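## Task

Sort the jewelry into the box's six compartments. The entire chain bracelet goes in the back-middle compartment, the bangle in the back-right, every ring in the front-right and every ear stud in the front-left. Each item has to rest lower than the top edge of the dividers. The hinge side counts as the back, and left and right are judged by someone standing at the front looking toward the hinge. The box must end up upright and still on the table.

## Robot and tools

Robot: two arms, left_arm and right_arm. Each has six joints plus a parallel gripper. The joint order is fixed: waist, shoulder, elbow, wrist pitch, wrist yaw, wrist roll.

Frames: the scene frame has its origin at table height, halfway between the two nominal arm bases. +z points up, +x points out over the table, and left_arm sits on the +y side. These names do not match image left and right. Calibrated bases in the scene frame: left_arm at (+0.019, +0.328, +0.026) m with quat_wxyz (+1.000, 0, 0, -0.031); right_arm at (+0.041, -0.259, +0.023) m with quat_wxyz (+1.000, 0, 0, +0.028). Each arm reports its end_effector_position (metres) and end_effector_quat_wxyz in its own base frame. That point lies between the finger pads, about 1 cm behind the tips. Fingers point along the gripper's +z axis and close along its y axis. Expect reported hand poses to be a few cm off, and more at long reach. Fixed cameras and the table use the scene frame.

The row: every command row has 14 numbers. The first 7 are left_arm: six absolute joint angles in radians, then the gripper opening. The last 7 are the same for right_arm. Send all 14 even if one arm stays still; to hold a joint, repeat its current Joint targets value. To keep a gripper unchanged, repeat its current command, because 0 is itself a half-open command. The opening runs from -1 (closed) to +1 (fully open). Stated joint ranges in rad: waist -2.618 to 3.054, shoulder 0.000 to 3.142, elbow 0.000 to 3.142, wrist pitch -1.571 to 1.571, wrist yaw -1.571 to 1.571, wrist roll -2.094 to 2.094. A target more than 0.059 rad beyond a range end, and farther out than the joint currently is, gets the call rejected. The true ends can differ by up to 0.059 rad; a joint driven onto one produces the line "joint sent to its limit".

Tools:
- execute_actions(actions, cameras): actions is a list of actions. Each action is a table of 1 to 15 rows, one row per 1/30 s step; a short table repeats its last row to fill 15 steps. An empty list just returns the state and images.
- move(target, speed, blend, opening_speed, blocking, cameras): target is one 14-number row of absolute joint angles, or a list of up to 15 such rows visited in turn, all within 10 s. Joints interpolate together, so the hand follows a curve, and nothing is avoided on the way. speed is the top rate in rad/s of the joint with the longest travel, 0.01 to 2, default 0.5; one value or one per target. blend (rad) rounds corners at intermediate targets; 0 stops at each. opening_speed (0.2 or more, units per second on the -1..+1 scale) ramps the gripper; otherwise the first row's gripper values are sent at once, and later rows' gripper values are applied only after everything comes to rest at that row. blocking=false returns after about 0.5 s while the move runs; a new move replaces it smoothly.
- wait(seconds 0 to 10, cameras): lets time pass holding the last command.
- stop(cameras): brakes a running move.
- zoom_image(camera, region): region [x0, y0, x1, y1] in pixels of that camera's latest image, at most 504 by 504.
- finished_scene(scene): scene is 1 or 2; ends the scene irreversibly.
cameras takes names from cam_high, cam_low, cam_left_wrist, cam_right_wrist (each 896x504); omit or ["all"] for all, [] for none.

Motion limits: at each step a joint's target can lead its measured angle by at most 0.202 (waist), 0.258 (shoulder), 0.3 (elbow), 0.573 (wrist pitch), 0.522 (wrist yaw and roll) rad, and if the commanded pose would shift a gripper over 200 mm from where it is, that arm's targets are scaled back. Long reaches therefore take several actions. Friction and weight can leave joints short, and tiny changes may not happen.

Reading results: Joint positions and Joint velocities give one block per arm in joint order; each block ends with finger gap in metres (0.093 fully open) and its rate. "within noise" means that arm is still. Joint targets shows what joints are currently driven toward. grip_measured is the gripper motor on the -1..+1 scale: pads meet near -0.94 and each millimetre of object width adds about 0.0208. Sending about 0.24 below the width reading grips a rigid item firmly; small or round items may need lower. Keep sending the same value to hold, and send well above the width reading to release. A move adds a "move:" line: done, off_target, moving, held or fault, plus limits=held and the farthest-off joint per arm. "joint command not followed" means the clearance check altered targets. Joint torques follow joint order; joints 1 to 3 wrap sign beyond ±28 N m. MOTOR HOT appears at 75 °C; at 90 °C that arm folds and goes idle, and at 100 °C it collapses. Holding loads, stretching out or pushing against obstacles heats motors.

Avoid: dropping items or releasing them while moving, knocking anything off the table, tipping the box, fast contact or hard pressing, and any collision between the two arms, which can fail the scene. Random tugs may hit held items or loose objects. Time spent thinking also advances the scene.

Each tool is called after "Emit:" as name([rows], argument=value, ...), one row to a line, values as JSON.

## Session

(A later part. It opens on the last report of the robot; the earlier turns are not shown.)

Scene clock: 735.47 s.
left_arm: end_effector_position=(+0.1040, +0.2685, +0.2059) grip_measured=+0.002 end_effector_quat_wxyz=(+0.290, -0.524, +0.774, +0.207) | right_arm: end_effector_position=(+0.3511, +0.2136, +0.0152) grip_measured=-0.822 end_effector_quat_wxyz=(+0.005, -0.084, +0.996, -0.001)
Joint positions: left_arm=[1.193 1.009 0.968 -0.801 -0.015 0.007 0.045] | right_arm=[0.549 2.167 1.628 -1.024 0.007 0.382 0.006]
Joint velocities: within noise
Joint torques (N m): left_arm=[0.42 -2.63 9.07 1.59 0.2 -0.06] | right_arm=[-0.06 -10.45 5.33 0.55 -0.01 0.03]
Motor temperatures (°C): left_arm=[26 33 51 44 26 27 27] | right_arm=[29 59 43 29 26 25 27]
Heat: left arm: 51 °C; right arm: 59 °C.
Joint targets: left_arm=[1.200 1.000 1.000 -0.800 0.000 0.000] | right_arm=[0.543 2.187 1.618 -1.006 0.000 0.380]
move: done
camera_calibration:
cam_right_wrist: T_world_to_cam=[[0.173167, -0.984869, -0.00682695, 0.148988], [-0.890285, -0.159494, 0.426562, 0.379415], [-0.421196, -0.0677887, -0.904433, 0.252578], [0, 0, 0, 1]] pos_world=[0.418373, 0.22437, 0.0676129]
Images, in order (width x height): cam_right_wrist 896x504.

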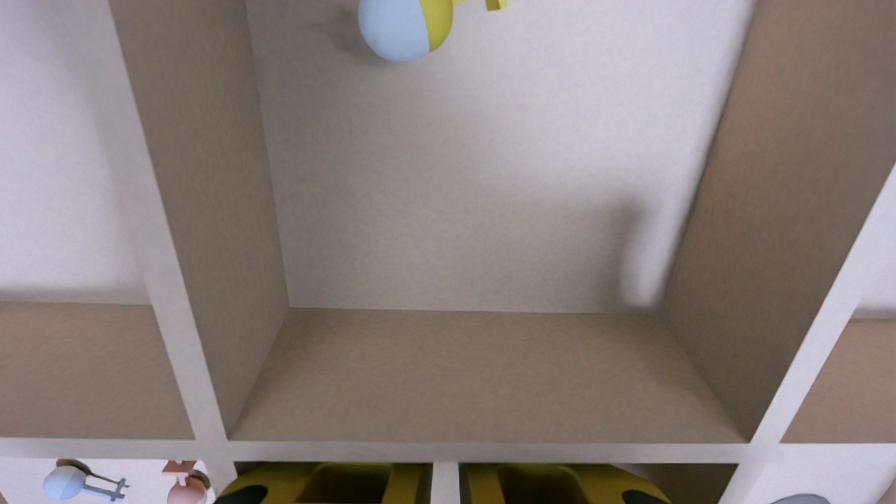

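Emit:
move([
  [1.2,1.0,1.0,-0.8,0,0,0,0.543,2.085,1.71,-1.20,0,0.385,-1],
  [1.2,1.0,1.0,-0.8,0,0,0,0.570,2.06,1.70,-1.21,0,1.985,-1],
  [1.2,1.0,1.0,-0.8,0,0,0,0.578,2.110,1.60,-1.065,0,1.985,-1],
], speed=0.5, blend=0.03, cameras=["cam_right_wrist"])

Scene clock: 801.53 s.
left_arm: end_effector_position=(+0.1040, +0.2685, +0.2059) grip_measured=+0.002 end_effector_quat_wxyz=(+0.290, -0.524, +0.774, +0.207) | right_arm: end_effector_position=(+0.3342, +0.2139, +0.0378) grip_measured=-0.973 end_effector_quat_wxyz=(+0.003, +0.644, +0.765, -0.001)
Joint positions: left_arm=[1.193 1.009 0.968 -0.801 -0.015 0.007 0.045] | right_arm=[0.572 2.096 1.608 -1.084 0.007 1.973 0]
Joint velocities: within noise
Joint torques (N m): left_arm=[0.43 -2.63 9.09 1.59 0.2 -0.05] | right_arm=[0.98 -10.39 5.41 0.45 0.02 0.16]
Motor temperatures (°C): left_arm=[26 32 52 44 26 27 27] | right_arm=[29 60 42 29 26 25 27]
Heat: left arm: 52 °C; right arm: 60 °C.
Joint targets: left_arm=[1.200 1.000 1.000 -0.800 0.000 0.000] | right_arm=[0.578 2.110 1.600 -1.065 0.000 1.985]
move: done
camera_calibration:
cam_right_wrist: T_world_to_cam=[[-0.984302, -0.176063, -0.0123243, 0.366349], [-0.164253, 0.888244, 0.429003, -0.112045], [-0.0645847, 0.424292, -0.903219, 0.0413946], [0, 0, 0, 1]] pos_world=[0.344868, 0.146461, 0.0899711]
Images, in order (width x height): cam_right_wrist 896x504.

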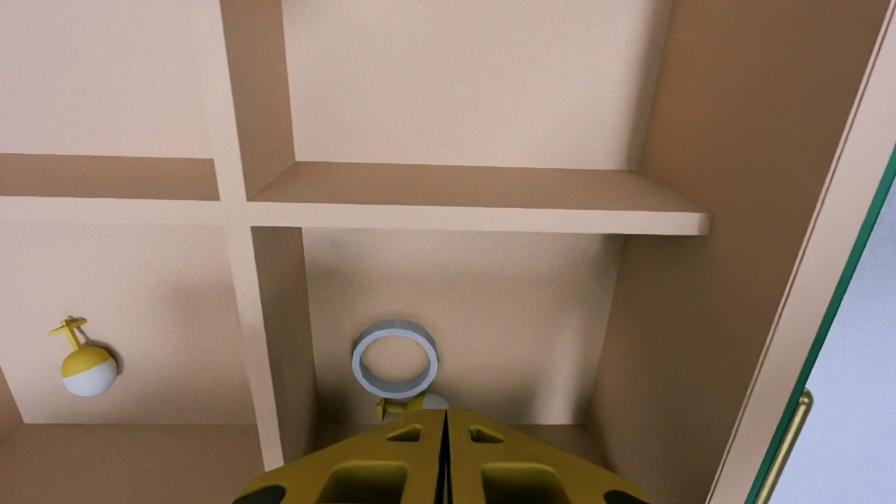

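Emit:
move([
  [1.2,1.0,1.0,-0.8,0,0,0,0.582,2.146,1.584,-1.013,0,1.990,-1],
  [1.2,1.0,1.0,-0.8,0,0,0,0.582,2.168,1.548,-0.956,0,1.990,-1],
], speed=0.12, cameras=["cam_right_wrist"])

Scene clock: 817.37 s.
left_arm: end_effector_position=(+0.1040, +0.2685, +0.2059) grip_measured=+0.002 end_effector_quat_wxyz=(+0.290, -0.524, +0.774, +0.207) | right_arm: end_effector_position=(+0.3362, +0.2171, +0.0099) grip_measured=-0.973 end_effector_quat_wxyz=(+0.003, +0.645, +0.764, -0.002)
Joint positions: left_arm=[1.193 1.009 0.968 -0.801 -0.015 0.007 0.045] | right_arm=[0.576 2.142 1.565 -0.997 0.006 1.978 0]
Joint velocities: within noise
Joint torques (N m): left_arm=[0.42 -2.65 9.09 1.59 0.2 -0.06] | right_arm=[1.01 -9.5 4.4 0.66 0.02 0.18]
Motor temperatures (°C): left_arm=[26 32 52 44 26 27 27] | right_arm=[29 57 41 29 26 25 27]
Heat: left arm: 52 °C; right arm: 57 °C.
Joint targets: left_arm=[1.200 1.000 1.000 -0.800 0.000 0.000] | right_arm=[0.582 2.168 1.548 -0.956 0.000 1.990]
move: off_target (right_arm); right_arm: the wrist pitch is farthest, 0.041 rad from its target
camera_calibration:
cam_right_wrist: T_world_to_cam=[[-0.984589, -0.174569, -0.0104526, 0.36834], [-0.162135, 0.888795, 0.428667, -0.103418], [-0.0655416, 0.423756, -0.903402, 0.015399], [0, 0, 0, 1]] pos_world=[0.346905, 0.149693, 0.0620935]
Images, in order (width x height): cam_right_wrist 896x504.

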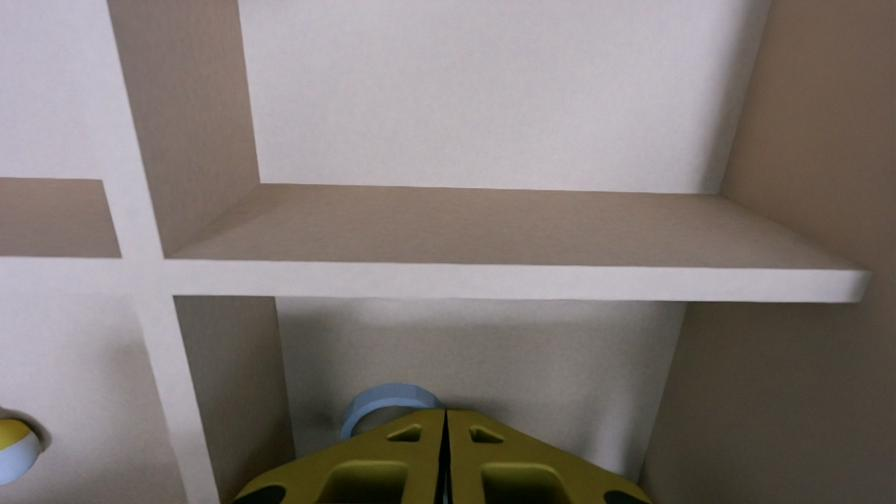

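Emit:
move([
  [1.2,1.0,1.0,-0.8,0,0,0,0.590,2.146,1.514,-0.943,0,1.995,-1],
], speed=0.1, cameras=["cam_right_wrist"])

Scene clock: 825.20 s.
left_arm: end_effector_position=(+0.1040, +0.2685, +0.2059) grip_measured=+0.002 end_effector_quat_wxyz=(+0.290, -0.524, +0.774, +0.207) | right_arm: end_effector_position=(+0.3333, +0.2171, +0.0087) grip_measured=-0.973 end_effector_quat_wxyz=(+0.004, +0.645, +0.764, +0.000)
Joint positions: left_arm=[1.193 1.009 0.968 -0.801 -0.015 0.007 0.045] | right_arm=[0.58 2.131 1.543 -0.981 0.007 1.983 0]
Joint velocities: within noise
Joint torques (N m): left_arm=[0.42 -2.65 9.07 1.59 0.21 -0.05] | right_arm=[1.33 -10.41 3.26 0.64 0.02 0.19]
Motor temperatures (°C): left_arm=[26 32 52 44 26 27 27] | right_arm=[29 57 41 29 26 25 27]
Heat: left arm: 52 °C; right arm: 57 °C.
Joint targets: left_arm=[1.200 1.000 1.000 -0.800 0.000 0.000] | right_arm=[0.590 2.146 1.514 -0.943 0.000 1.995]
move: off_target (right_arm); right_arm: the wrist pitch is farthest, 0.038 rad from its target
camera_calibration:
cam_right_wrist: T_world_to_cam=[[-0.984677, -0.1738, -0.0142916, 0.365391], [-0.16302, 0.888292, 0.429373, -0.102944], [-0.06193, 0.425124, -0.903014, 0.0126277], [0, 0, 0, 1]] pos_world=[0.343793, 0.149581, 0.0608264]
Images, in order (width x height): cam_right_wrist 896x504.

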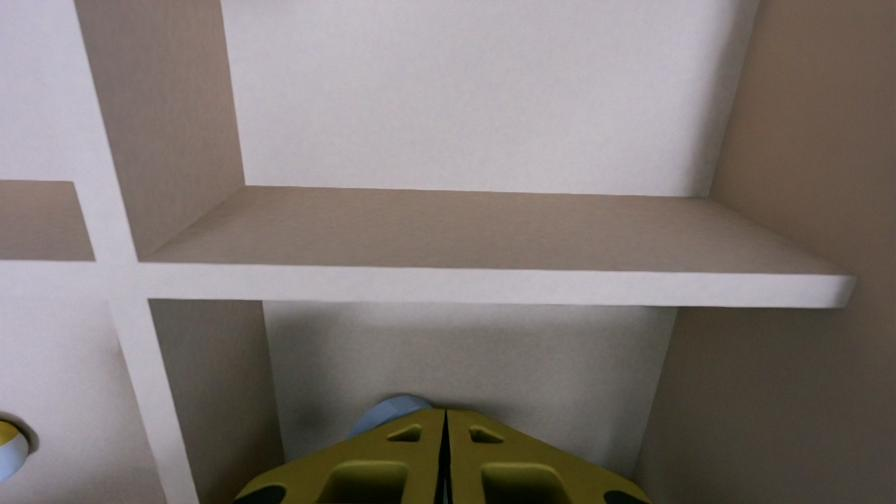

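Emit:
move([
  [1.2,1.0,1.0,-0.8,0,0,0,0.590,2.11,1.60,-1.065,0,1.995,-0.82],
], speed=0.2, cameras=["cam_right_wrist"])

Scene clock: 839.53 s.
left_arm: end_effector_position=(+0.1040, +0.2685, +0.2059) grip_measured=+0.002 end_effector_quat_wxyz=(+0.290, -0.524, +0.774, +0.207) | right_arm: end_effector_position=(+0.3301, +0.2169, +0.0188) grip_measured=-0.822 end_effector_quat_wxyz=(+0.000, +0.644, +0.765, -0.011)
Joint positions: left_arm=[1.193 1.009 0.968 -0.801 -0.015 0.007 0.045] | right_arm=[0.584 2.129 1.582 -1.045 0.006 1.984 0.006]
Joint velocities: within noise
Joint torques (N m): left_arm=[0.43 -2.63 9.09 1.6 0.2 -0.05] | right_arm=[1.01 -13.67 7.8 0.01 0.02 0.17]
Motor temperatures (°C): left_arm=[26 32 52 44 26 27 27] | right_arm=[29 58 40 29 26 25 27]
Heat: left arm: 52 °C; right arm: 58 °C.
Joint targets: left_arm=[1.200 1.000 1.000 -0.800 0.000 0.000] | right_arm=[0.590 2.110 1.600 -1.065 0.000 1.995]
move: done
camera_calibration:
cam_right_wrist: T_world_to_cam=[[-0.984212, -0.176839, 0.00738108, 0.362381], [-0.157284, 0.89298, 0.421721, -0.110423], [-0.0811678, 0.413902, -0.906695, 0.0305022], [0, 0, 0, 1]] pos_world=[0.341767, 0.150064, 0.0715493]
Images, in order (width x height): cam_right_wrist 896x504.

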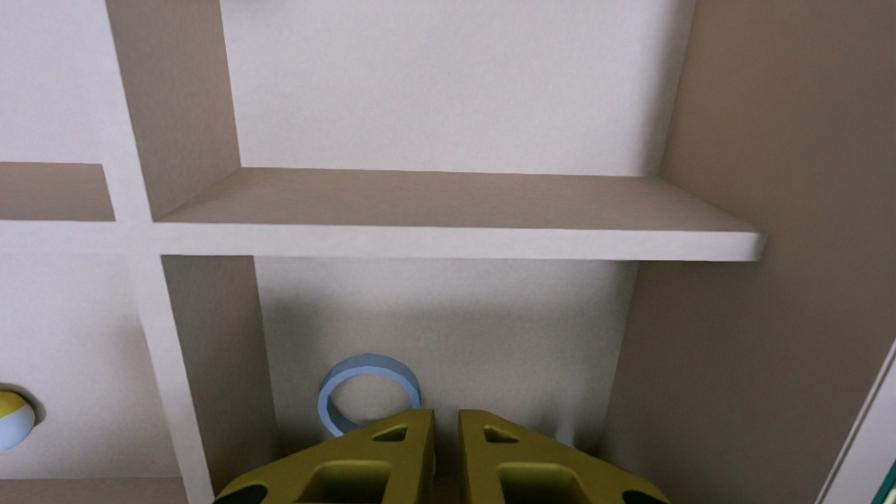

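Emit:
move([
  [1.2,1.0,1.0,-0.8,0,0,0,0.592,2.02,1.505,-0.94,0.048,2.005,-0.83],
  [1.2,1.0,1.0,-0.8,0,0,0,0.594,2.054,1.440,-0.862,0.050,2.010,-0.83],
], speed=0.15, cameras=["cam_right_wrist"])

Scene clock: 897.70 s.
left_arm: end_effector_position=(+0.1040, +0.2685, +0.2059) grip_measured=+0.002 end_effector_quat_wxyz=(+0.290, -0.524, +0.774, +0.207) | right_arm: end_effector_position=(+0.3361, +0.2154, +0.0163) grip_measured=-0.827 end_effector_quat_wxyz=(+0.032, +0.648, +0.760, +0.036)
Joint positions: left_arm=[1.193 1.009 0.968 -0.801 -0.015 0.007 0.045] | right_arm=[0.587 2.053 1.449 -0.881 0.042 1.998 0.005]
Joint velocities: within noise
Joint torques (N m): left_arm=[0.43 -2.65 9.07 1.59 0.21 -0.05] | right_arm=[1.05 -11.22 5.29 0.64 0.19 0.18]
Motor temperatures (°C): left_arm=[26 32 52 45 26 27 27] | right_arm=[29 62 43 28 26 25 27]
Heat: left arm: 52 °C; right arm: 62 °C.
Joint targets: left_arm=[1.200 1.000 1.000 -0.800 0.000 0.000] | right_arm=[0.594 2.054 1.440 -0.862 0.050 2.010]
move: done
camera_calibration:
cam_right_wrist: T_world_to_cam=[[-0.980803, -0.163682, -0.105989, 0.36592], [-0.193627, 0.881891, 0.429857, -0.09258], [0.0231106, 0.442127, -0.896655, -0.0119254], [0, 0, 0, 1]] pos_world=[0.341246, 0.146813, 0.0678866]
Images, in order (width x height): cam_right_wrist 896x504.

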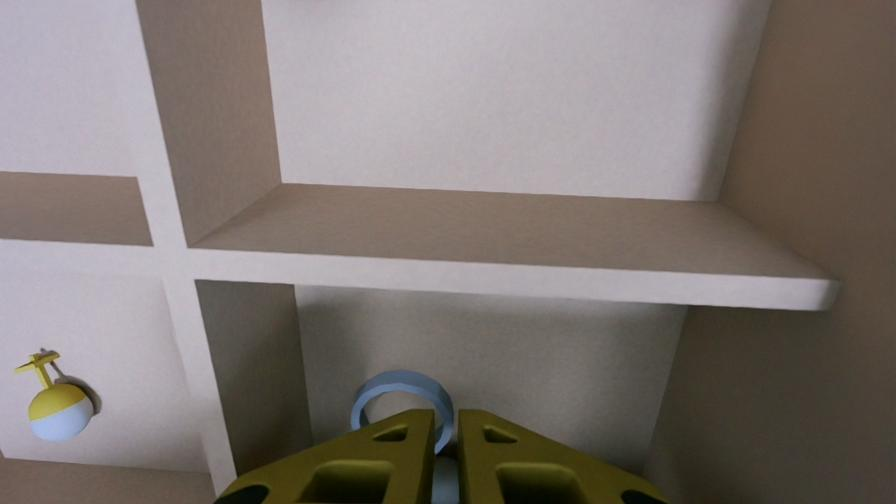

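Emit:
move([
  [1.2,1.0,1.0,-0.8,0,0,0,0.597,2.062,1.453,-0.867,0.050,2.010,-0.83],
  [1.2,1.0,1.0,-0.8,0,0,0,0.597,2.075,1.435,-0.838,0.050,2.010,-0.83],
], speed=0.08, cameras=["cam_right_wrist"])

Emit:
zoom_image(camera="cam_right_wrist", region=[200, 340, 700, 504])

Scene clock: 920.33 s.
left_arm: end_effector_position=(+0.1040, +0.2685, +0.2059) grip_measured=+0.002 end_effector_quat_wxyz=(+0.290, -0.524, +0.774, +0.207) | right_arm: end_effector_position=(+0.3391, +0.2189, +0.0158) grip_measured=-0.827 end_effector_quat_wxyz=(+0.035, +0.647, +0.760, +0.045)
Joint positions: left_arm=[1.193 1.009 0.968 -0.801 -0.015 0.007 0.045] | right_arm=[0.591 2.053 1.445 -0.857 0.042 1.998 0.005]
Joint velocities: within noise
Joint torques (N m): left_arm=[0.43 -2.63 9.09 1.59 0.2 -0.05] | right_arm=[1.01 -9.26 5.24 0.66 0.19 0.17]
Motor temperatures (°C): left_arm=[26 32 52 45 26 27 27] | right_arm=[29 65 42 28 26 25 27]
Heat: left arm: 52 °C; right arm: 65 °C.
Joint targets: left_arm=[1.200 1.000 1.000 -0.800 0.000 0.000] | right_arm=[0.597 2.075 1.435 -0.838 0.050 2.010]
move: done
camera_calibration:
cam_right_wrist: T_world_to_cam=[[-0.978366, -0.165401, -0.124268, 0.369207], [-0.203565, 0.876785, 0.435671, -0.0904683], [0.0368956, 0.451542, -0.891487, -0.0208254], [0, 0, 0, 1]] pos_world=[0.343571, 0.149792, 0.0667293]
Images, in order (width x height): cam_right_wrist 896x504.

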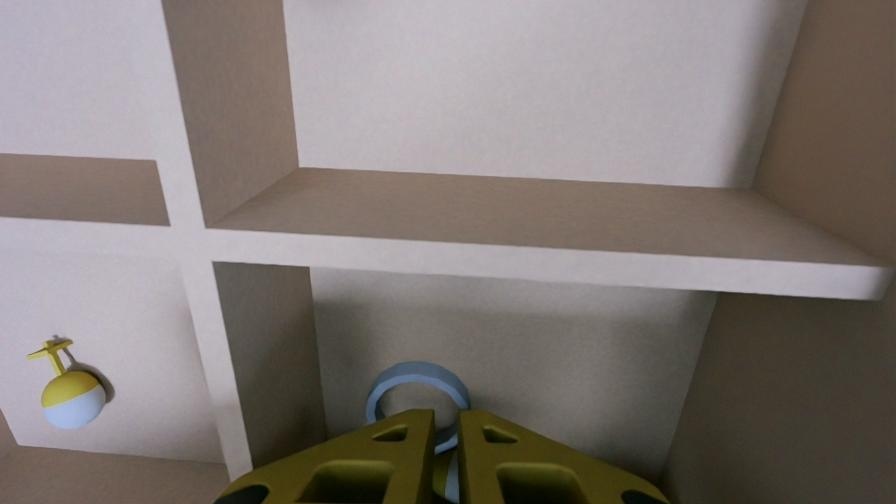

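Scaled by 1.008 from the camera's 896x504 image, which has a finer 1280x720 frame.

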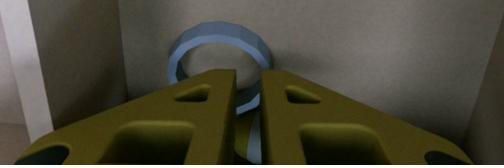

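Emit:
move([
  [1.2,1.0,1.0,-0.8,0,0,0,0.585,2.015,1.535,-0.98,0.048,2.005,-0.83],
  [1.2,1.0,1.0,-0.8,0,0,0,0.599,2.0885,1.4145,-0.808,0.050,2.010,-0.83],
], speed=0.2, cameras=["cam_right_wrist"])

Emit:
zoom_image(camera="cam_right_wrist", region=[200, 340, 700, 504])

Scene clock: 941.27 s.
left_arm: end_effector_position=(+0.1040, +0.2685, +0.2059) grip_measured=+0.002 end_effector_quat_wxyz=(+0.290, -0.524, +0.774, +0.207) | right_arm: end_effector_position=(+0.3357, +0.2164, +0.0091) grip_measured=-0.828 end_effector_quat_wxyz=(+0.035, +0.646, +0.761, +0.036)
Joint positions: left_arm=[1.193 1.009 0.968 -0.801 -0.015 0.007 0.045] | right_arm=[0.593 2.062 1.432 -0.852 0.049 1.999 0.005]
Joint velocities: within noise
Joint torques (N m): left_arm=[0.44 -2.65 9.09 1.59 0.21 -0.05] | right_arm=[0.96 -8.81 4.45 0.91 0.14 0.16]
Motor temperatures (°C): left_arm=[26 32 52 45 26 27 27] | right_arm=[29 63 41 28 26 25 27]
Heat: left arm: 52 °C; right arm: 63 °C.
Joint targets: left_arm=[1.200 1.000 1.000 -0.800 0.000 0.000] | right_arm=[0.599 2.089 1.415 -0.808 0.050 2.010]
move: off_target (right_arm); right_arm: the wrist pitch is farthest, 0.044 rad from its target
camera_calibration:
cam_right_wrist: T_world_to_cam=[[-0.979478, -0.168454, -0.110665, 0.365524], [-0.199839, 0.883116, 0.424465, -0.0885705], [0.0262279, 0.437869, -0.898656, -0.0189249], [0, 0, 0, 1]] pos_world=[0.340819, 0.148078, 0.0610389]
Images, in order (width x height): cam_right_wrist 896x504.

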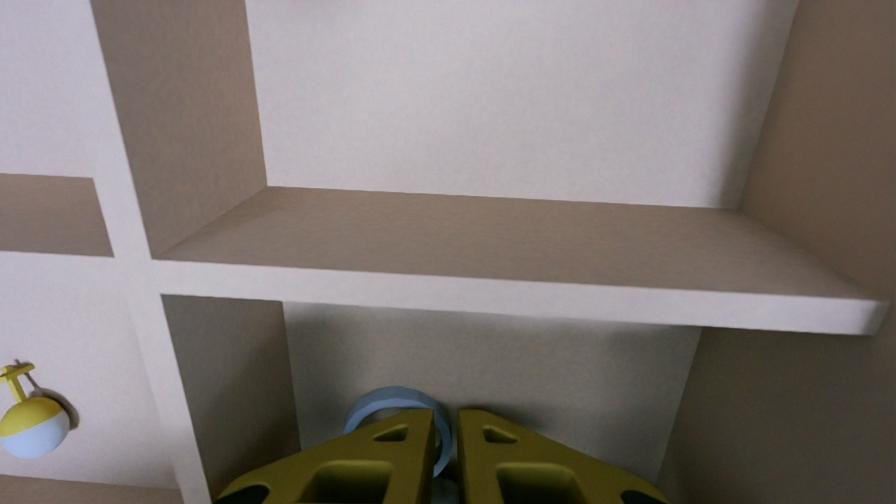

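Scaled by 1.008 from the camera's 896x504 image, which has a finer 1280x720 frame.

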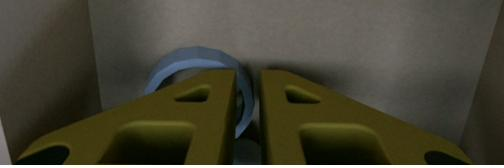

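Emit:
move([
  [1.2,1.0,1.0,-0.8,0,0,0,0.599,2.0945,1.402,-0.790,0.050,2.010,-0.83],
  [1.2,1.0,1.0,-0.8,0,0,0,0.599,2.0945,1.402,-0.790,0.050,2.010,-1],
], speed=0.1, opening_speed=0.4, cameras=["cam_right_wrist"])

Emit:
zoom_image(camera="cam_right_wrist", region=[200, 340, 700, 504])

Scene clock: 953.07 s.
left_arm: end_effector_position=(+0.1040, +0.2685, +0.2059) grip_measured=+0.002 end_effector_quat_wxyz=(+0.290, -0.524, +0.774, +0.207) | right_arm: end_effector_position=(+0.3364, +0.2161, +0.0086) grip_measured=-0.970 end_effector_quat_wxyz=(+0.038, +0.646, +0.761, +0.037)
Joint positions: left_arm=[1.193 1.009 0.968 -0.801 -0.015 0.007 0.045] | right_arm=[0.594 2.062 1.43 -0.847 0.054 1.999 0]
Joint velocities: within noise
Joint torques (N m): left_arm=[0.42 -2.63 9.07 1.59 0.21 -0.05] | right_arm=[0.96 -8.25 3.52 1.04 0.07 0.15]
Motor temperatures (°C): left_arm=[26 32 52 45 26 27 27] | right_arm=[29 60 41 29 26 25 27]
Heat: left arm: 52 °C; right arm: 60 °C.
Joint targets: left_arm=[1.200 1.000 1.000 -0.800 0.000 0.000] | right_arm=[0.599 2.095 1.402 -0.790 0.050 2.010]
move: off_target (right_arm); target 2's new numbers were sent with right_arm's wrist pitch 0.059 rad from that target; right_arm: the wrist pitch is farthest, 0.057 rad from its target
camera_calibration:
cam_right_wrist: T_world_to_cam=[[-0.978954, -0.168285, -0.115449, 0.366008], [-0.201684, 0.884199, 0.421327, -0.0875204], [0.0311767, 0.435744, -0.89953, -0.020475], [0, 0, 0, 1]] pos_world=[0.341292, 0.147901, 0.0607121]
Images, in order (width x height): cam_right_wrist 896x504.

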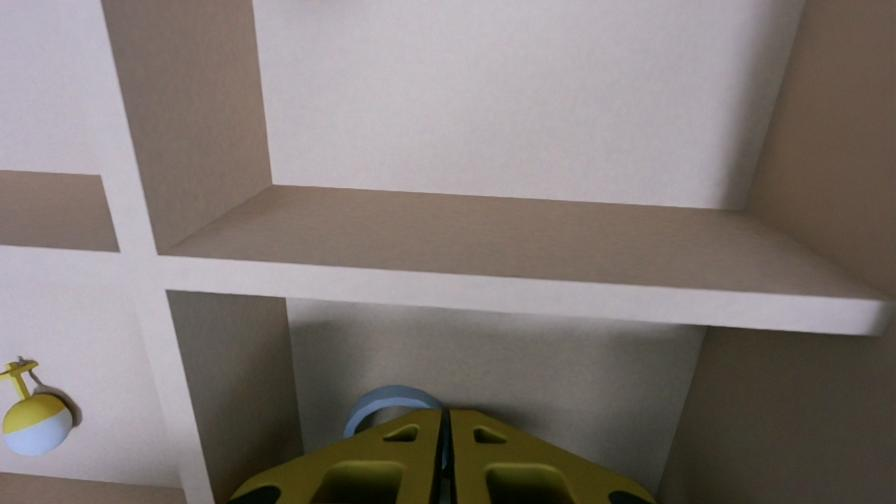

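Scaled by 1.008 from the camera's 896x504 image, which has a finer 1280x720 frame.

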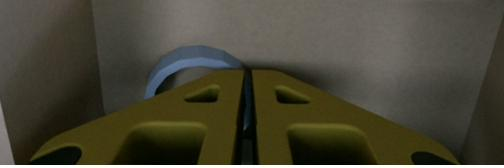

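Emit:
move([
  [1.2,1.0,1.0,-0.8,0,0,0,0.594,2.02,1.50,-0.955,0.050,2.005,-1],
], speed=0.12, cameras=["cam_right_wrist"])

Emit:
zoom_image(camera="cam_right_wrist", region=[200, 340, 700, 504])

Scene clock: 964.73 s.
left_arm: end_effector_position=(+0.1040, +0.2685, +0.2059) grip_measured=+0.002 end_effector_quat_wxyz=(+0.290, -0.524, +0.774, +0.207) | right_arm: end_effector_position=(+0.3339, +0.2142, +0.0243) grip_measured=-0.973 end_effector_quat_wxyz=(+0.035, +0.646, +0.762, +0.024)
Joint positions: left_arm=[1.193 1.009 0.968 -0.801 -0.015 0.007 0.045] | right_arm=[0.594 2.051 1.481 -0.935 0.055 1.999 0]
Joint velocities: within noise
Joint torques (N m): left_arm=[0.43 -2.63 9.07 1.59 0.21 -0.05] | right_arm=[0.53 -14.27 7.98 0.18 0.07 0.11]
Motor temperatures (°C): left_arm=[26 32 52 45 26 27 27] | right_arm=[29 58 41 29 26 25 27]
Heat: left arm: 52 °C; right arm: 58 °C.
Joint targets: left_arm=[1.200 1.000 1.000 -0.800 0.000 0.000] | right_arm=[0.594 2.020 1.500 -0.955 0.050 2.005]
move: done
camera_calibration:
cam_right_wrist: T_world_to_cam=[[-0.981109, -0.169784, -0.0927327, 0.365544], [-0.193043, 0.890566, 0.411858, -0.0969784], [0.0126578, 0.421978, -0.906518, 0.00389838], [0, 0, 0, 1]] pos_world=[0.339868, 0.146784, 0.0773731]
Images, in order (width x height): cam_right_wrist 896x504.

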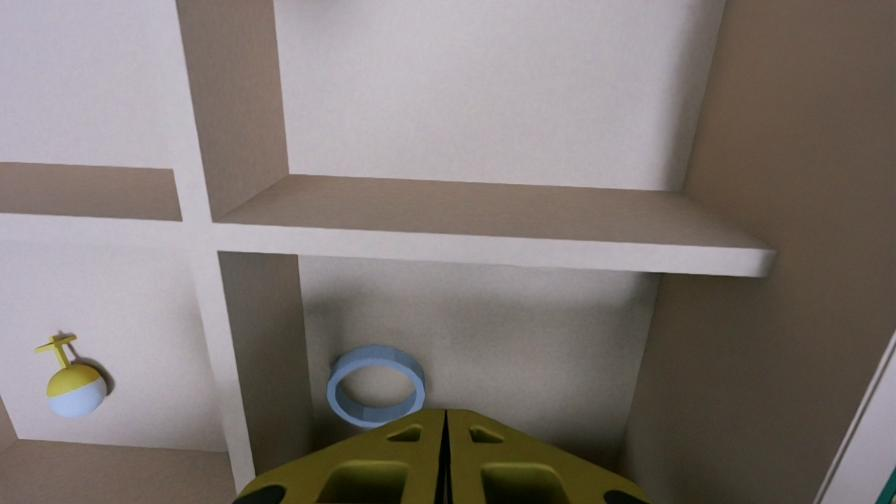

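Scaled by 1.008 from the camera's 896x504 image, which has a finer 1280x720 frame.

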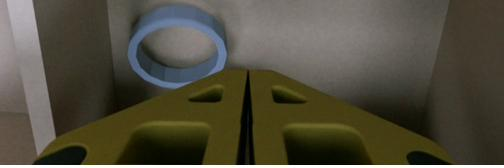

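Emit:
move([
  [1.2,1.0,1.0,-0.8,0,0,0,0.594,2.0,1.61,-1.10,0.03,1.99,-1],
  [1.2,1.0,1.0,-0.8,0,0,0,0.514,1.89,1.40,-0.80,-0.10,0.39,-1],
  [1.2,1.0,1.0,-0.8,0,0,0,0.516,1.913,1.235,-0.572,-0.105,0.385,-1],
], speed=0.5, blend=0.03, cameras=["cam_right_wrist"])

Scene clock: 1029.63 s.
left_arm: end_effector_position=(+0.1040, +0.2685, +0.2059) grip_measured=+0.002 end_effector_quat_wxyz=(+0.290, -0.524, +0.774, +0.207) | right_arm: end_effector_position=(+0.3489, +0.2187, +0.0244) grip_measured=-0.973 end_effector_quat_wxyz=(+0.115, -0.068, +0.985, +0.110)
Joint positions: left_arm=[1.193 1.009 0.968 -0.801 -0.015 0.007 0.045] | right_arm=[0.521 1.92 1.243 -0.589 -0.096 0.397 0]
Joint velocities: within noise
Joint torques (N m): left_arm=[0.42 -2.65 9.09 1.59 0.2 -0.06] | right_arm=[0.09 -11.06 5.72 1.15 -0.11 -0.09]
Motor temperatures (°C): left_arm=[26 32 53 45 26 27 27] | right_arm=[29 67 43 28 26 25 27]
Heat: left arm: 53 °C; right arm: 67 °C.
Joint targets: left_arm=[1.200 1.000 1.000 -0.800 0.000 0.000] | right_arm=[0.516 1.913 1.235 -0.572 -0.105 0.385]
move: done
camera_calibration:
cam_right_wrist: T_world_to_cam=[[0.168162, -0.963408, -0.208725, 0.15644], [-0.958631, -0.209159, 0.19308, 0.4148], [-0.229671, 0.167621, -0.958725, 0.143357], [0, 0, 0, 1]] pos_world=[0.404257, 0.213445, 0.0900036]
Images, in order (width x height): cam_right_wrist 896x504.

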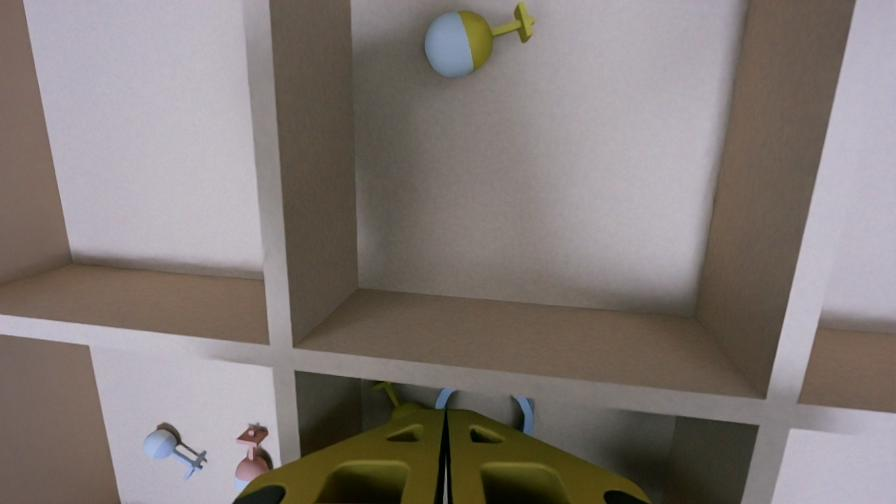

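Emit:
move([
  [1.2,1.0,1.0,-0.8,0,0,0,0.508,1.915,1.230,-0.570,-0.105,0.395,-1],
  [1.2,1.0,1.0,-0.8,0,0,0,0.508,1.957,1.182,-0.475,-0.105,0.395,-1],
], speed=0.12, cameras=["cam_right_wrist"])

Scene clock: 1043.33 s.
left_arm: end_effector_position=(+0.1040, +0.2685, +0.2059) grip_measured=+0.002 end_effector_quat_wxyz=(+0.290, -0.524, +0.774, +0.207) | right_arm: end_effector_position=(+0.3529, +0.2178, +0.0126) grip_measured=-0.973 end_effector_quat_wxyz=(+0.128, -0.066, +0.983, +0.116)
Joint positions: left_arm=[1.193 1.009 0.968 -0.801 -0.015 0.007 0.045] | right_arm=[0.513 1.931 1.197 -0.502 -0.098 0.397 0]
Joint velocities: within noise
Joint torques (N m): left_arm=[0.43 -2.63 9.09 1.6 0.2 -0.05] | right_arm=[0.02 -7.99 5.03 1.35 -0.09 0.03]
Motor temperatures (°C): left_arm=[26 32 53 45 26 27 27] | right_arm=[29 67 42 29 26 25 27]
Heat: left arm: 53 °C; right arm: 67 °C.
Joint targets: left_arm=[1.200 1.000 1.000 -0.800 0.000 0.000] | right_arm=[0.508 1.957 1.182 -0.475 -0.105 0.395]
move: done
camera_calibration:
cam_right_wrist: T_world_to_cam=[[0.167258, -0.961163, -0.219525, 0.152403], [-0.964376, -0.205784, 0.16623, 0.422363], [-0.204949, 0.183901, -0.961341, 0.120779], [0, 0, 0, 1]] pos_world=[0.406579, 0.211188, 0.0793566]
Images, in order (width x height): cam_right_wrist 896x504.

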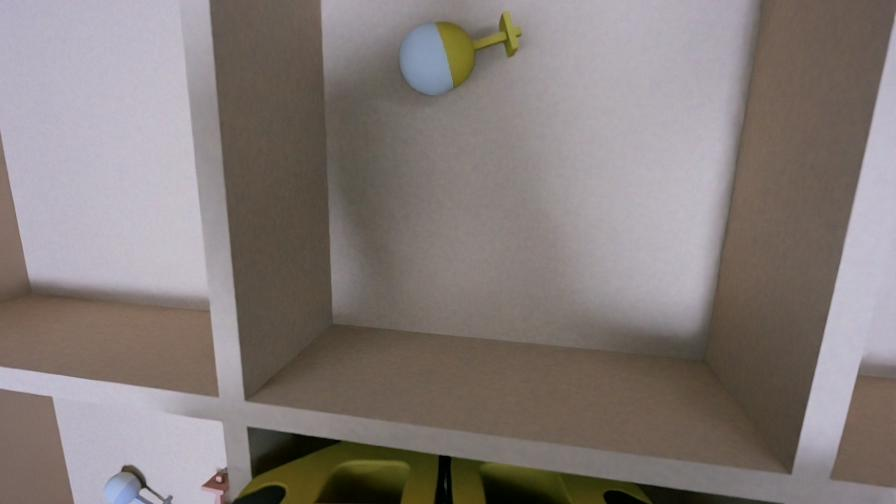

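Emit:
move([
  [1.2,1.0,1.0,-0.8,0,0,0,0.510,1.87,1.27,-0.65,-0.103,0.395,-1],
  [1.2,1.0,1.0,-0.8,0,0,0,0.513,1.907,1.203,-0.547,-0.103,0.395,-1],
], speed=0.2, cameras=["cam_right_wrist"])

Emit:
zoom_image(camera="cam_right_wrist", region=[200, 320, 700, 504])

Scene clock: 1081.03 s.
left_arm: end_effector_position=(+0.1040, +0.2685, +0.2059) grip_measured=+0.002 end_effector_quat_wxyz=(+0.290, -0.524, +0.774, +0.207) | right_arm: end_effector_position=(+0.3481, +0.2151, +0.0258) grip_measured=-0.973 end_effector_quat_wxyz=(+0.123, -0.065, +0.984, +0.114)
Joint positions: left_arm=[1.193 1.009 0.968 -0.801 -0.015 0.007 0.045] | right_arm=[0.513 1.898 1.212 -0.564 -0.098 0.397 0]
Joint velocities: within noise
Joint torques (N m): left_arm=[0.42 -2.63 9.07 1.59 0.2 -0.05] | right_arm=[0.44 -9.33 5.6 1.2 -0.07 0.02]
Motor temperatures (°C): left_arm=[26 32 53 45 26 27 27] | right_arm=[29 61 42 30 26 25 27]
Heat: left arm: 53 °C; right arm: 61 °C.
Joint targets: left_arm=[1.200 1.000 1.000 -0.800 0.000 0.000] | right_arm=[0.513 1.907 1.203 -0.547 -0.103 0.395]
move: done
camera_calibration:
cam_right_wrist: T_world_to_cam=[[0.164945, -0.962467, -0.215524, 0.15447], [-0.962547, -0.204753, 0.177706, 0.413769], [-0.215165, 0.17814, -0.960193, 0.137766], [0, 0, 0, 1]] pos_world=[0.402435, 0.208851, 0.0920445]
Images, in order (width x height): cam_right_wrist 896x504.

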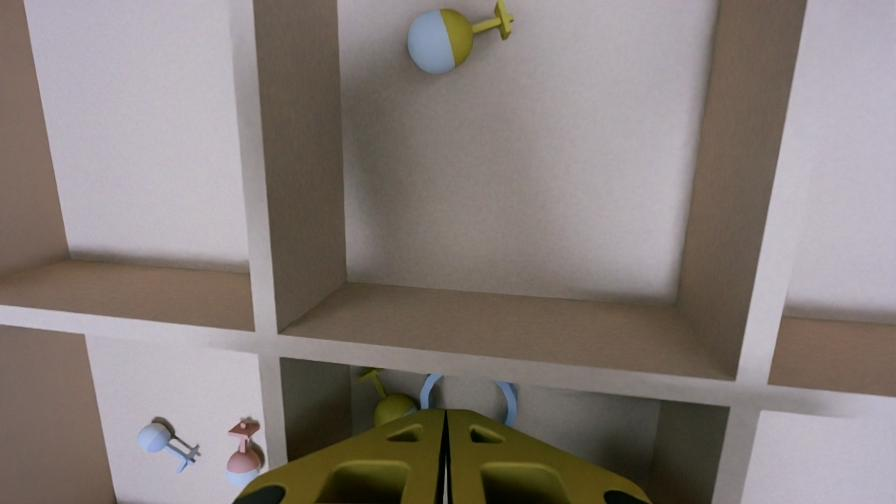

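Scaled by 1.008 from the camera's 896x504 image, which has a finer 1280x720 frame.

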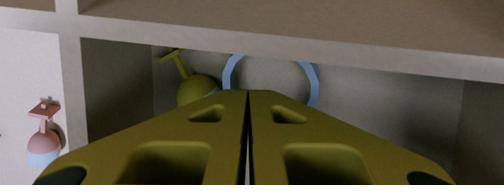

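Emit:
move([
  [1.2,1.0,1.0,-0.8,0,0,0,0.513,1.890,1.190,-0.545,-0.103,0.395,-1],
  [1.2,1.0,1.0,-0.8,0,0,0,0.513,1.944,1.132,-0.440,-0.103,0.395,-1],
], speed=0.12, cameras=["cam_right_wrist"])

Emit:
zoom_image(camera="cam_right_wrist", region=[200, 320, 700, 504])

Scene clock: 1097.37 s.
left_arm: end_effector_position=(+0.1040, +0.2685, +0.2059) grip_measured=+0.002 end_effector_quat_wxyz=(+0.290, -0.524, +0.774, +0.207) | right_arm: end_effector_position=(+0.3488, +0.2159, +0.0105) grip_measured=-0.973 end_effector_quat_wxyz=(+0.134, -0.066, +0.981, +0.120)
Joint positions: left_arm=[1.193 1.009 0.968 -0.801 -0.015 0.007 0.045] | right_arm=[0.513 1.911 1.153 -0.464 -0.1 0.397 0]
Joint velocities: within noise
Joint torques (N m): left_arm=[0.43 -2.63 9.07 1.59 0.2 -0.05] | right_arm=[0.46 -7.02 4.4 1.35 -0.05 0.02]
Motor temperatures (°C): left_arm=[26 32 53 45 26 27 27] | right_arm=[29 60 41 30 26 25 27]
Heat: left arm: 53 °C; right arm: 60 °C.
Joint targets: left_arm=[1.200 1.000 1.000 -0.800 0.000 0.000] | right_arm=[0.513 1.944 1.132 -0.440 -0.103 0.395]
move: done
camera_calibration:
cam_right_wrist: T_world_to_cam=[[0.170562, -0.959078, -0.226004, 0.149222], [-0.96617, -0.207815, 0.152738, 0.419505], [-0.193455, 0.192307, -0.962078, 0.112521], [0, 0, 0, 1]] pos_world=[0.401629, 0.208657, 0.0779047]
Images, in order (width x height): cam_right_wrist 896x504.

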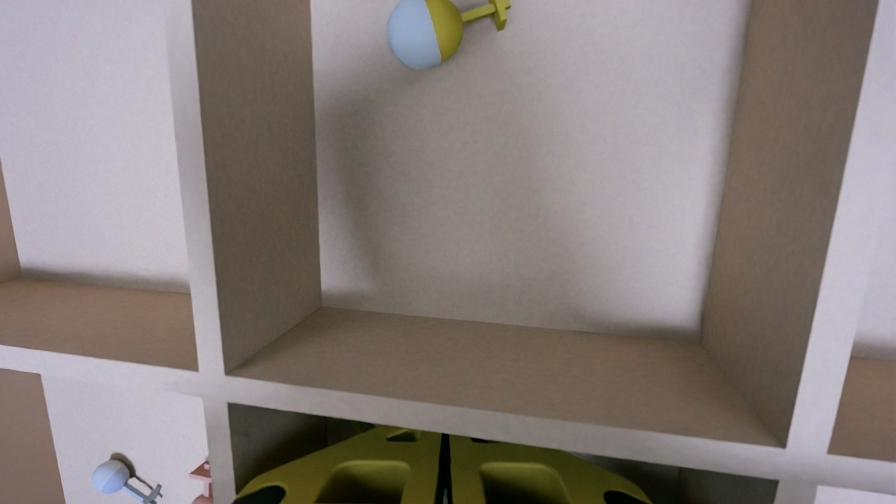

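Scaled by 1.008 from the camera's 896x504 image, which has a finer 1280x720 frame.

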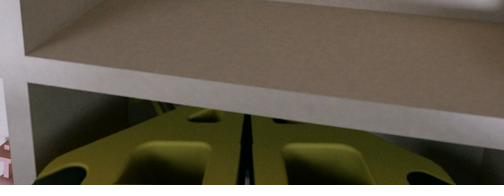

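Emit:
move([
  [1.2,1.0,1.0,-0.8,0,0,0,0.526,1.900,1.062,-0.414,-0.103,0.40,-1],
  [1.2,1.0,1.0,-0.8,0,0,0,0.526,1.82,1.20,-0.61,-0.103,0.40,-1],
], speed=0.1, cameras=["cam_right_wrist"])

Scene clock: 1116.07 s.
left_arm: end_effector_position=(+0.1040, +0.2685, +0.2059) grip_measured=+0.002 end_effector_quat_wxyz=(+0.290, -0.524, +0.774, +0.207) | right_arm: end_effector_position=(+0.3356, +0.2120, +0.0333) grip_measured=-0.973 end_effector_quat_wxyz=(+0.118, -0.069, +0.984, +0.115)
Joint positions: left_arm=[1.193 1.009 0.968 -0.801 -0.015 0.007 0.045] | right_arm=[0.52 1.848 1.18 -0.588 -0.104 0.397 0]
Joint velocities: within noise
Joint torques (N m): left_arm=[0.42 -2.63 9.07 1.59 0.2 -0.05] | right_arm=[1.06 -12.41 8.42 0.82 -0.01 0.08]
Motor temperatures (°C): left_arm=[26 32 53 45 26 27 27] | right_arm=[29 58 41 31 26 25 27]
Heat: left arm: 53 °C; right arm: 58 °C.
Joint targets: left_arm=[1.200 1.000 1.000 -0.800 0.000 0.000] | right_arm=[0.526 1.820 1.200 -0.610 -0.103 0.400]
move: done
camera_calibration:
cam_right_wrist: T_world_to_cam=[[0.170735, -0.960764, -0.218593, 0.152982], [-0.959268, -0.212753, 0.18585, 0.400153], [-0.225064, 0.177958, -0.957955, 0.146105], [0, 0, 0, 1]] pos_world=[0.390618, 0.206113, 0.099035]
Images, in order (width x height): cam_right_wrist 896x504.

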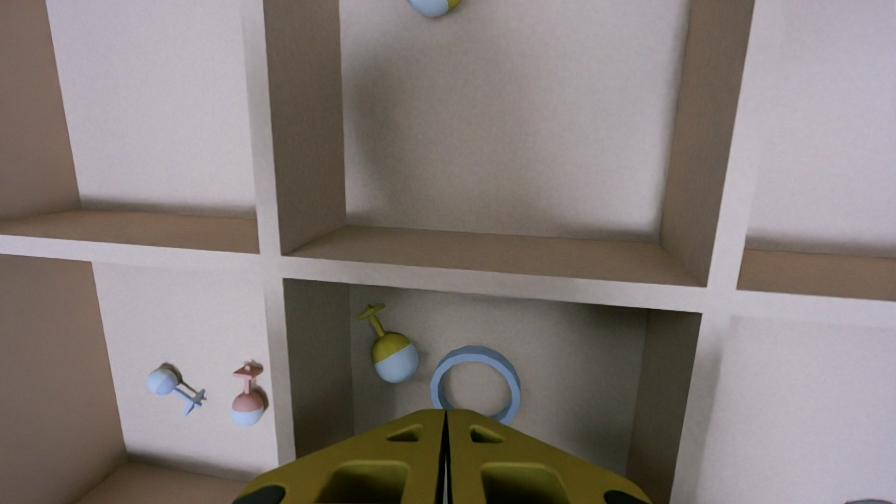

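Emit:
move([
  [1.2,1.0,1.0,-0.8,0,0,0,0.526,1.912,1.088,-0.435,-0.103,0.40,-1],
], speed=0.12, cameras=["cam_right_wrist"])

Emit:
zoom_image(camera="cam_right_wrist", region=[200, 320, 700, 504])

Scene clock: 1131.17 s.
left_arm: end_effector_position=(+0.1040, +0.2685, +0.2059) grip_measured=+0.002 end_effector_quat_wxyz=(+0.290, -0.524, +0.774, +0.207) | right_arm: end_effector_position=(+0.3352, +0.2118, +0.0096) grip_measured=-0.973 end_effector_quat_wxyz=(+0.125, -0.069, +0.983, +0.118)
Joint positions: left_arm=[1.193 1.009 0.968 -0.801 -0.015 0.007 0.045] | right_arm=[0.52 1.878 1.111 -0.473 -0.104 0.397 0]
Joint velocities: within noise
Joint torques (N m): left_arm=[0.42 -2.65 9.09 1.59 0.2 -0.05] | right_arm=[1.03 -6.58 4.15 1.45 -0.01 0.07]
Motor temperatures (°C): left_arm=[26 32 53 45 26 27 27] | right_arm=[29 59 42 30 26 25 27]
Heat: left arm: 53 °C; right arm: 59 °C.
Joint targets: left_arm=[1.200 1.000 1.000 -0.800 0.000 0.000] | right_arm=[0.526 1.912 1.088 -0.435 -0.103 0.400]
move: off_target (right_arm); right_arm: the wrist pitch is farthest, 0.038 rad from its target
camera_calibration:
cam_right_wrist: T_world_to_cam=[[0.173663, -0.959089, -0.223584, 0.146394], [-0.961635, -0.214107, 0.171511, 0.405372], [-0.212365, 0.185222, -0.959476, 0.117652], [0, 0, 0, 1]] pos_world=[0.389382, 0.205406, 0.0760903]
Images, in order (width x height): cam_right_wrist 896x504.

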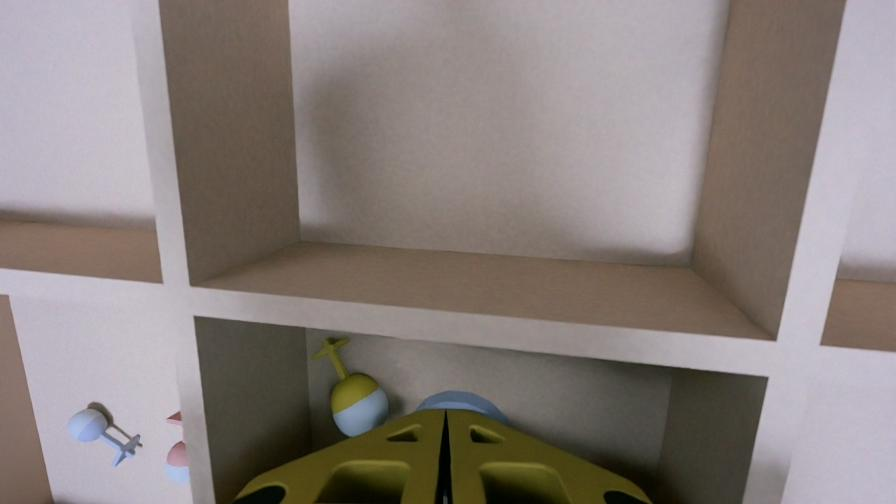

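Scaled by 1.008 from the camera's 896x504 image, which has a finer 1280x720 frame.

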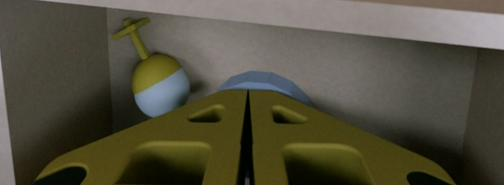

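Emit:
move([
  [1.2,1.0,1.0,-0.8,0,0,0,0.540,1.862,1.015,-0.410,-0.103,0.405,-1],
  [1.2,1.0,1.0,-0.8,0,0,0,0.540,1.77,1.18,-0.66,-0.103,0.405,-1],
], speed=0.1, cameras=["cam_right_wrist"])

Scene clock: 1154.37 s.
left_arm: end_effector_position=(+0.1040, +0.2685, +0.2059) grip_measured=+0.002 end_effector_quat_wxyz=(+0.290, -0.524, +0.774, +0.207) | right_arm: end_effector_position=(+0.3211, +0.2080, +0.0421) grip_measured=-0.973 end_effector_quat_wxyz=(+0.110, -0.074, +0.985, +0.108)
Joint positions: left_arm=[1.193 1.009 0.968 -0.801 -0.015 0.007 0.045] | right_arm=[0.533 1.797 1.16 -0.638 -0.095 0.397 0]
Joint velocities: within noise
Joint torques (N m): left_arm=[0.43 -2.63 9.09 1.59 0.2 -0.05] | right_arm=[1.05 -11.88 8.47 0.78 -0.1 0.13]
Motor temperatures (°C): left_arm=[26 32 53 45 26 27 27] | right_arm=[29 58 41 30 26 25 27]
Heat: left arm: 53 °C; right arm: 58 °C.
Joint targets: left_arm=[1.200 1.000 1.000 -0.800 0.000 0.000] | right_arm=[0.540 1.770 1.180 -0.660 -0.103 0.405]
move: done
camera_calibration:
cam_right_wrist: T_world_to_cam=[[0.178667, -0.962507, -0.204104, 0.150737], [-0.954485, -0.219906, 0.201496, 0.383042], [-0.238825, 0.158813, -0.957988, 0.16042], [0, 0, 0, 1]] pos_world=[0.376988, 0.203842, 0.107265]
Images, in order (width x height): cam_right_wrist 896x504.

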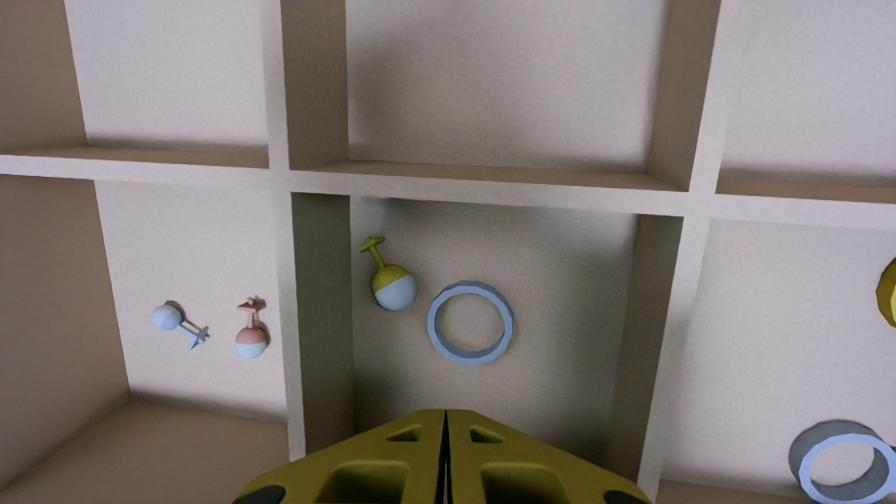

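Emit:
move([
  [1.2,1.0,1.0,-0.8,0,0,0,0.528,1.82,1.185,-0.64,-0.103,0.405,-1],
  [1.2,1.0,1.0,-0.8,0,0,0,0.530,1.896,1.070,-0.434,-0.103,0.405,-1],
], speed=0.15, cameras=["cam_right_wrist"])

Emit:
move([
  [1.2,1.0,1.0,-0.8,0,0,0,0.539,1.864,1.023,-0.420,-0.103,0.405,-1],
  [1.2,1.0,1.0,-0.8,0,0,0,0.539,1.77,1.18,-0.66,-0.103,0.405,-1],
], speed=0.1, cameras=["cam_right_wrist"])

Scene clock: 1191.83 s.
left_arm: end_effector_position=(+0.1040, +0.2685, +0.2059) grip_measured=+0.002 end_effector_quat_wxyz=(+0.290, -0.524, +0.774, +0.207) | right_arm: end_effector_position=(+0.3325, +0.2141, +0.0111) grip_measured=-0.973 end_effector_quat_wxyz=(+0.133, -0.074, +0.981, +0.119)
Joint positions: left_arm=[1.193 1.009 0.968 -0.801 -0.015 0.007 0.045] | right_arm=[0.532 1.861 1.088 -0.451 -0.095 0.397 0]
Joint velocities: within noise
Joint torques (N m): left_arm=[0.42 -2.63 9.07 1.59 0.2 -0.05] | right_arm=[0.32 -6.35 4.56 1.25 -0.1 0.12]
Motor temperatures (°C): left_arm=[26 32 53 45 26 27 27] | right_arm=[29 62 42 30 26 25 27]
Heat: left arm: 53 °C; right arm: 62 °C.
Joint targets: left_arm=[1.200 1.000 1.000 -0.800 0.000 0.000] | right_arm=[0.530 1.896 1.070 -0.434 -0.103 0.405]
move: done
camera_calibration:
cam_right_wrist: T_world_to_cam=[[0.18671, -0.957183, -0.221224, 0.144577], [-0.962742, -0.223111, 0.152803, 0.405508], [-0.195618, 0.184452, -0.963178, 0.11273], [0, 0, 0, 1]] pos_world=[0.385458, 0.208066, 0.0786002]
Images, in order (width x height): cam_right_wrist 896x504.

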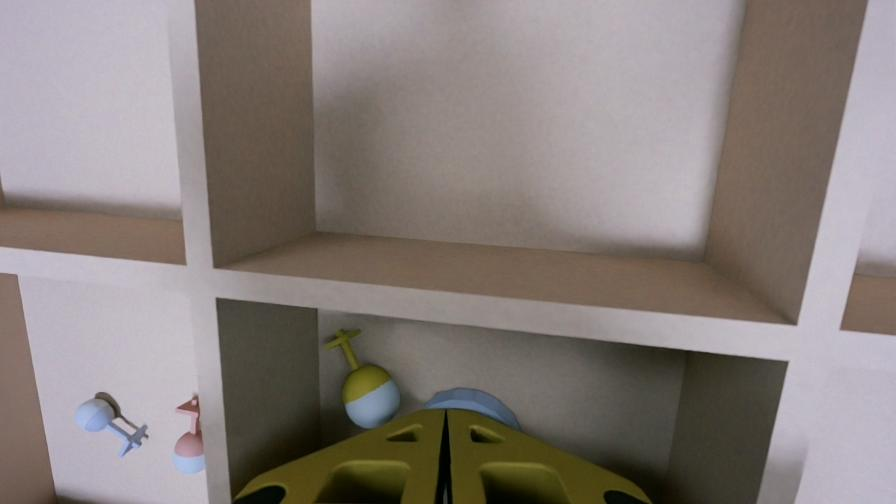

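Scene clock: 1195.27 s.
left_arm: end_effector_position=(+0.1040, +0.2685, +0.2059) grip_measured=+0.002 end_effector_quat_wxyz=(+0.290, -0.524, +0.774, +0.207) | right_arm: end_effector_position=(+0.3214, +0.2075, +0.0421) grip_measured=-0.973 end_effector_quat_wxyz=(+0.111, -0.074, +0.985, +0.108)
Joint positions: left_arm=[1.193 1.009 0.968 -0.801 -0.015 0.007 0.045] | right_arm=[0.532 1.797 1.16 -0.638 -0.095 0.397 0]
Joint velocities: within noise
Joint torques (N m): left_arm=[0.43 -2.65 9.07 1.59 0.2 -0.06] | right_arm=[1.11 -11.88 8.47 0.76 -0.1 0.12]
Motor temperatures (°C): left_arm=[26 32 53 45 26 27 27] | right_arm=[29 62 42 30 26 25 27]
Heat: left arm: 53 °C; right arm: 62 °C.
Joint targets: left_arm=[1.200 1.000 1.000 -0.800 0.000 0.000] | right_arm=[0.539 1.770 1.180 -0.660 -0.103 0.405]
move: done
camera_calibration:
cam_right_wrist: T_world_to_cam=[[0.177198, -0.962778, -0.204104, 0.150737], [-0.954819, -0.218449, 0.201496, 0.383042], [-0.238582, 0.159177, -0.957988, 0.16042], [0, 0, 0, 1]] pos_world=[0.377299, 0.203266, 0.107265]
Images, in order (width x height): cam_right_wrist 896x504.

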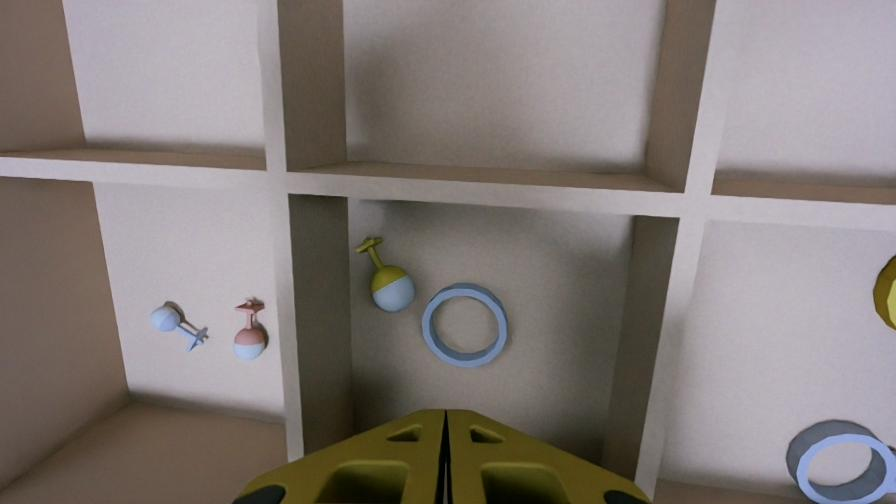

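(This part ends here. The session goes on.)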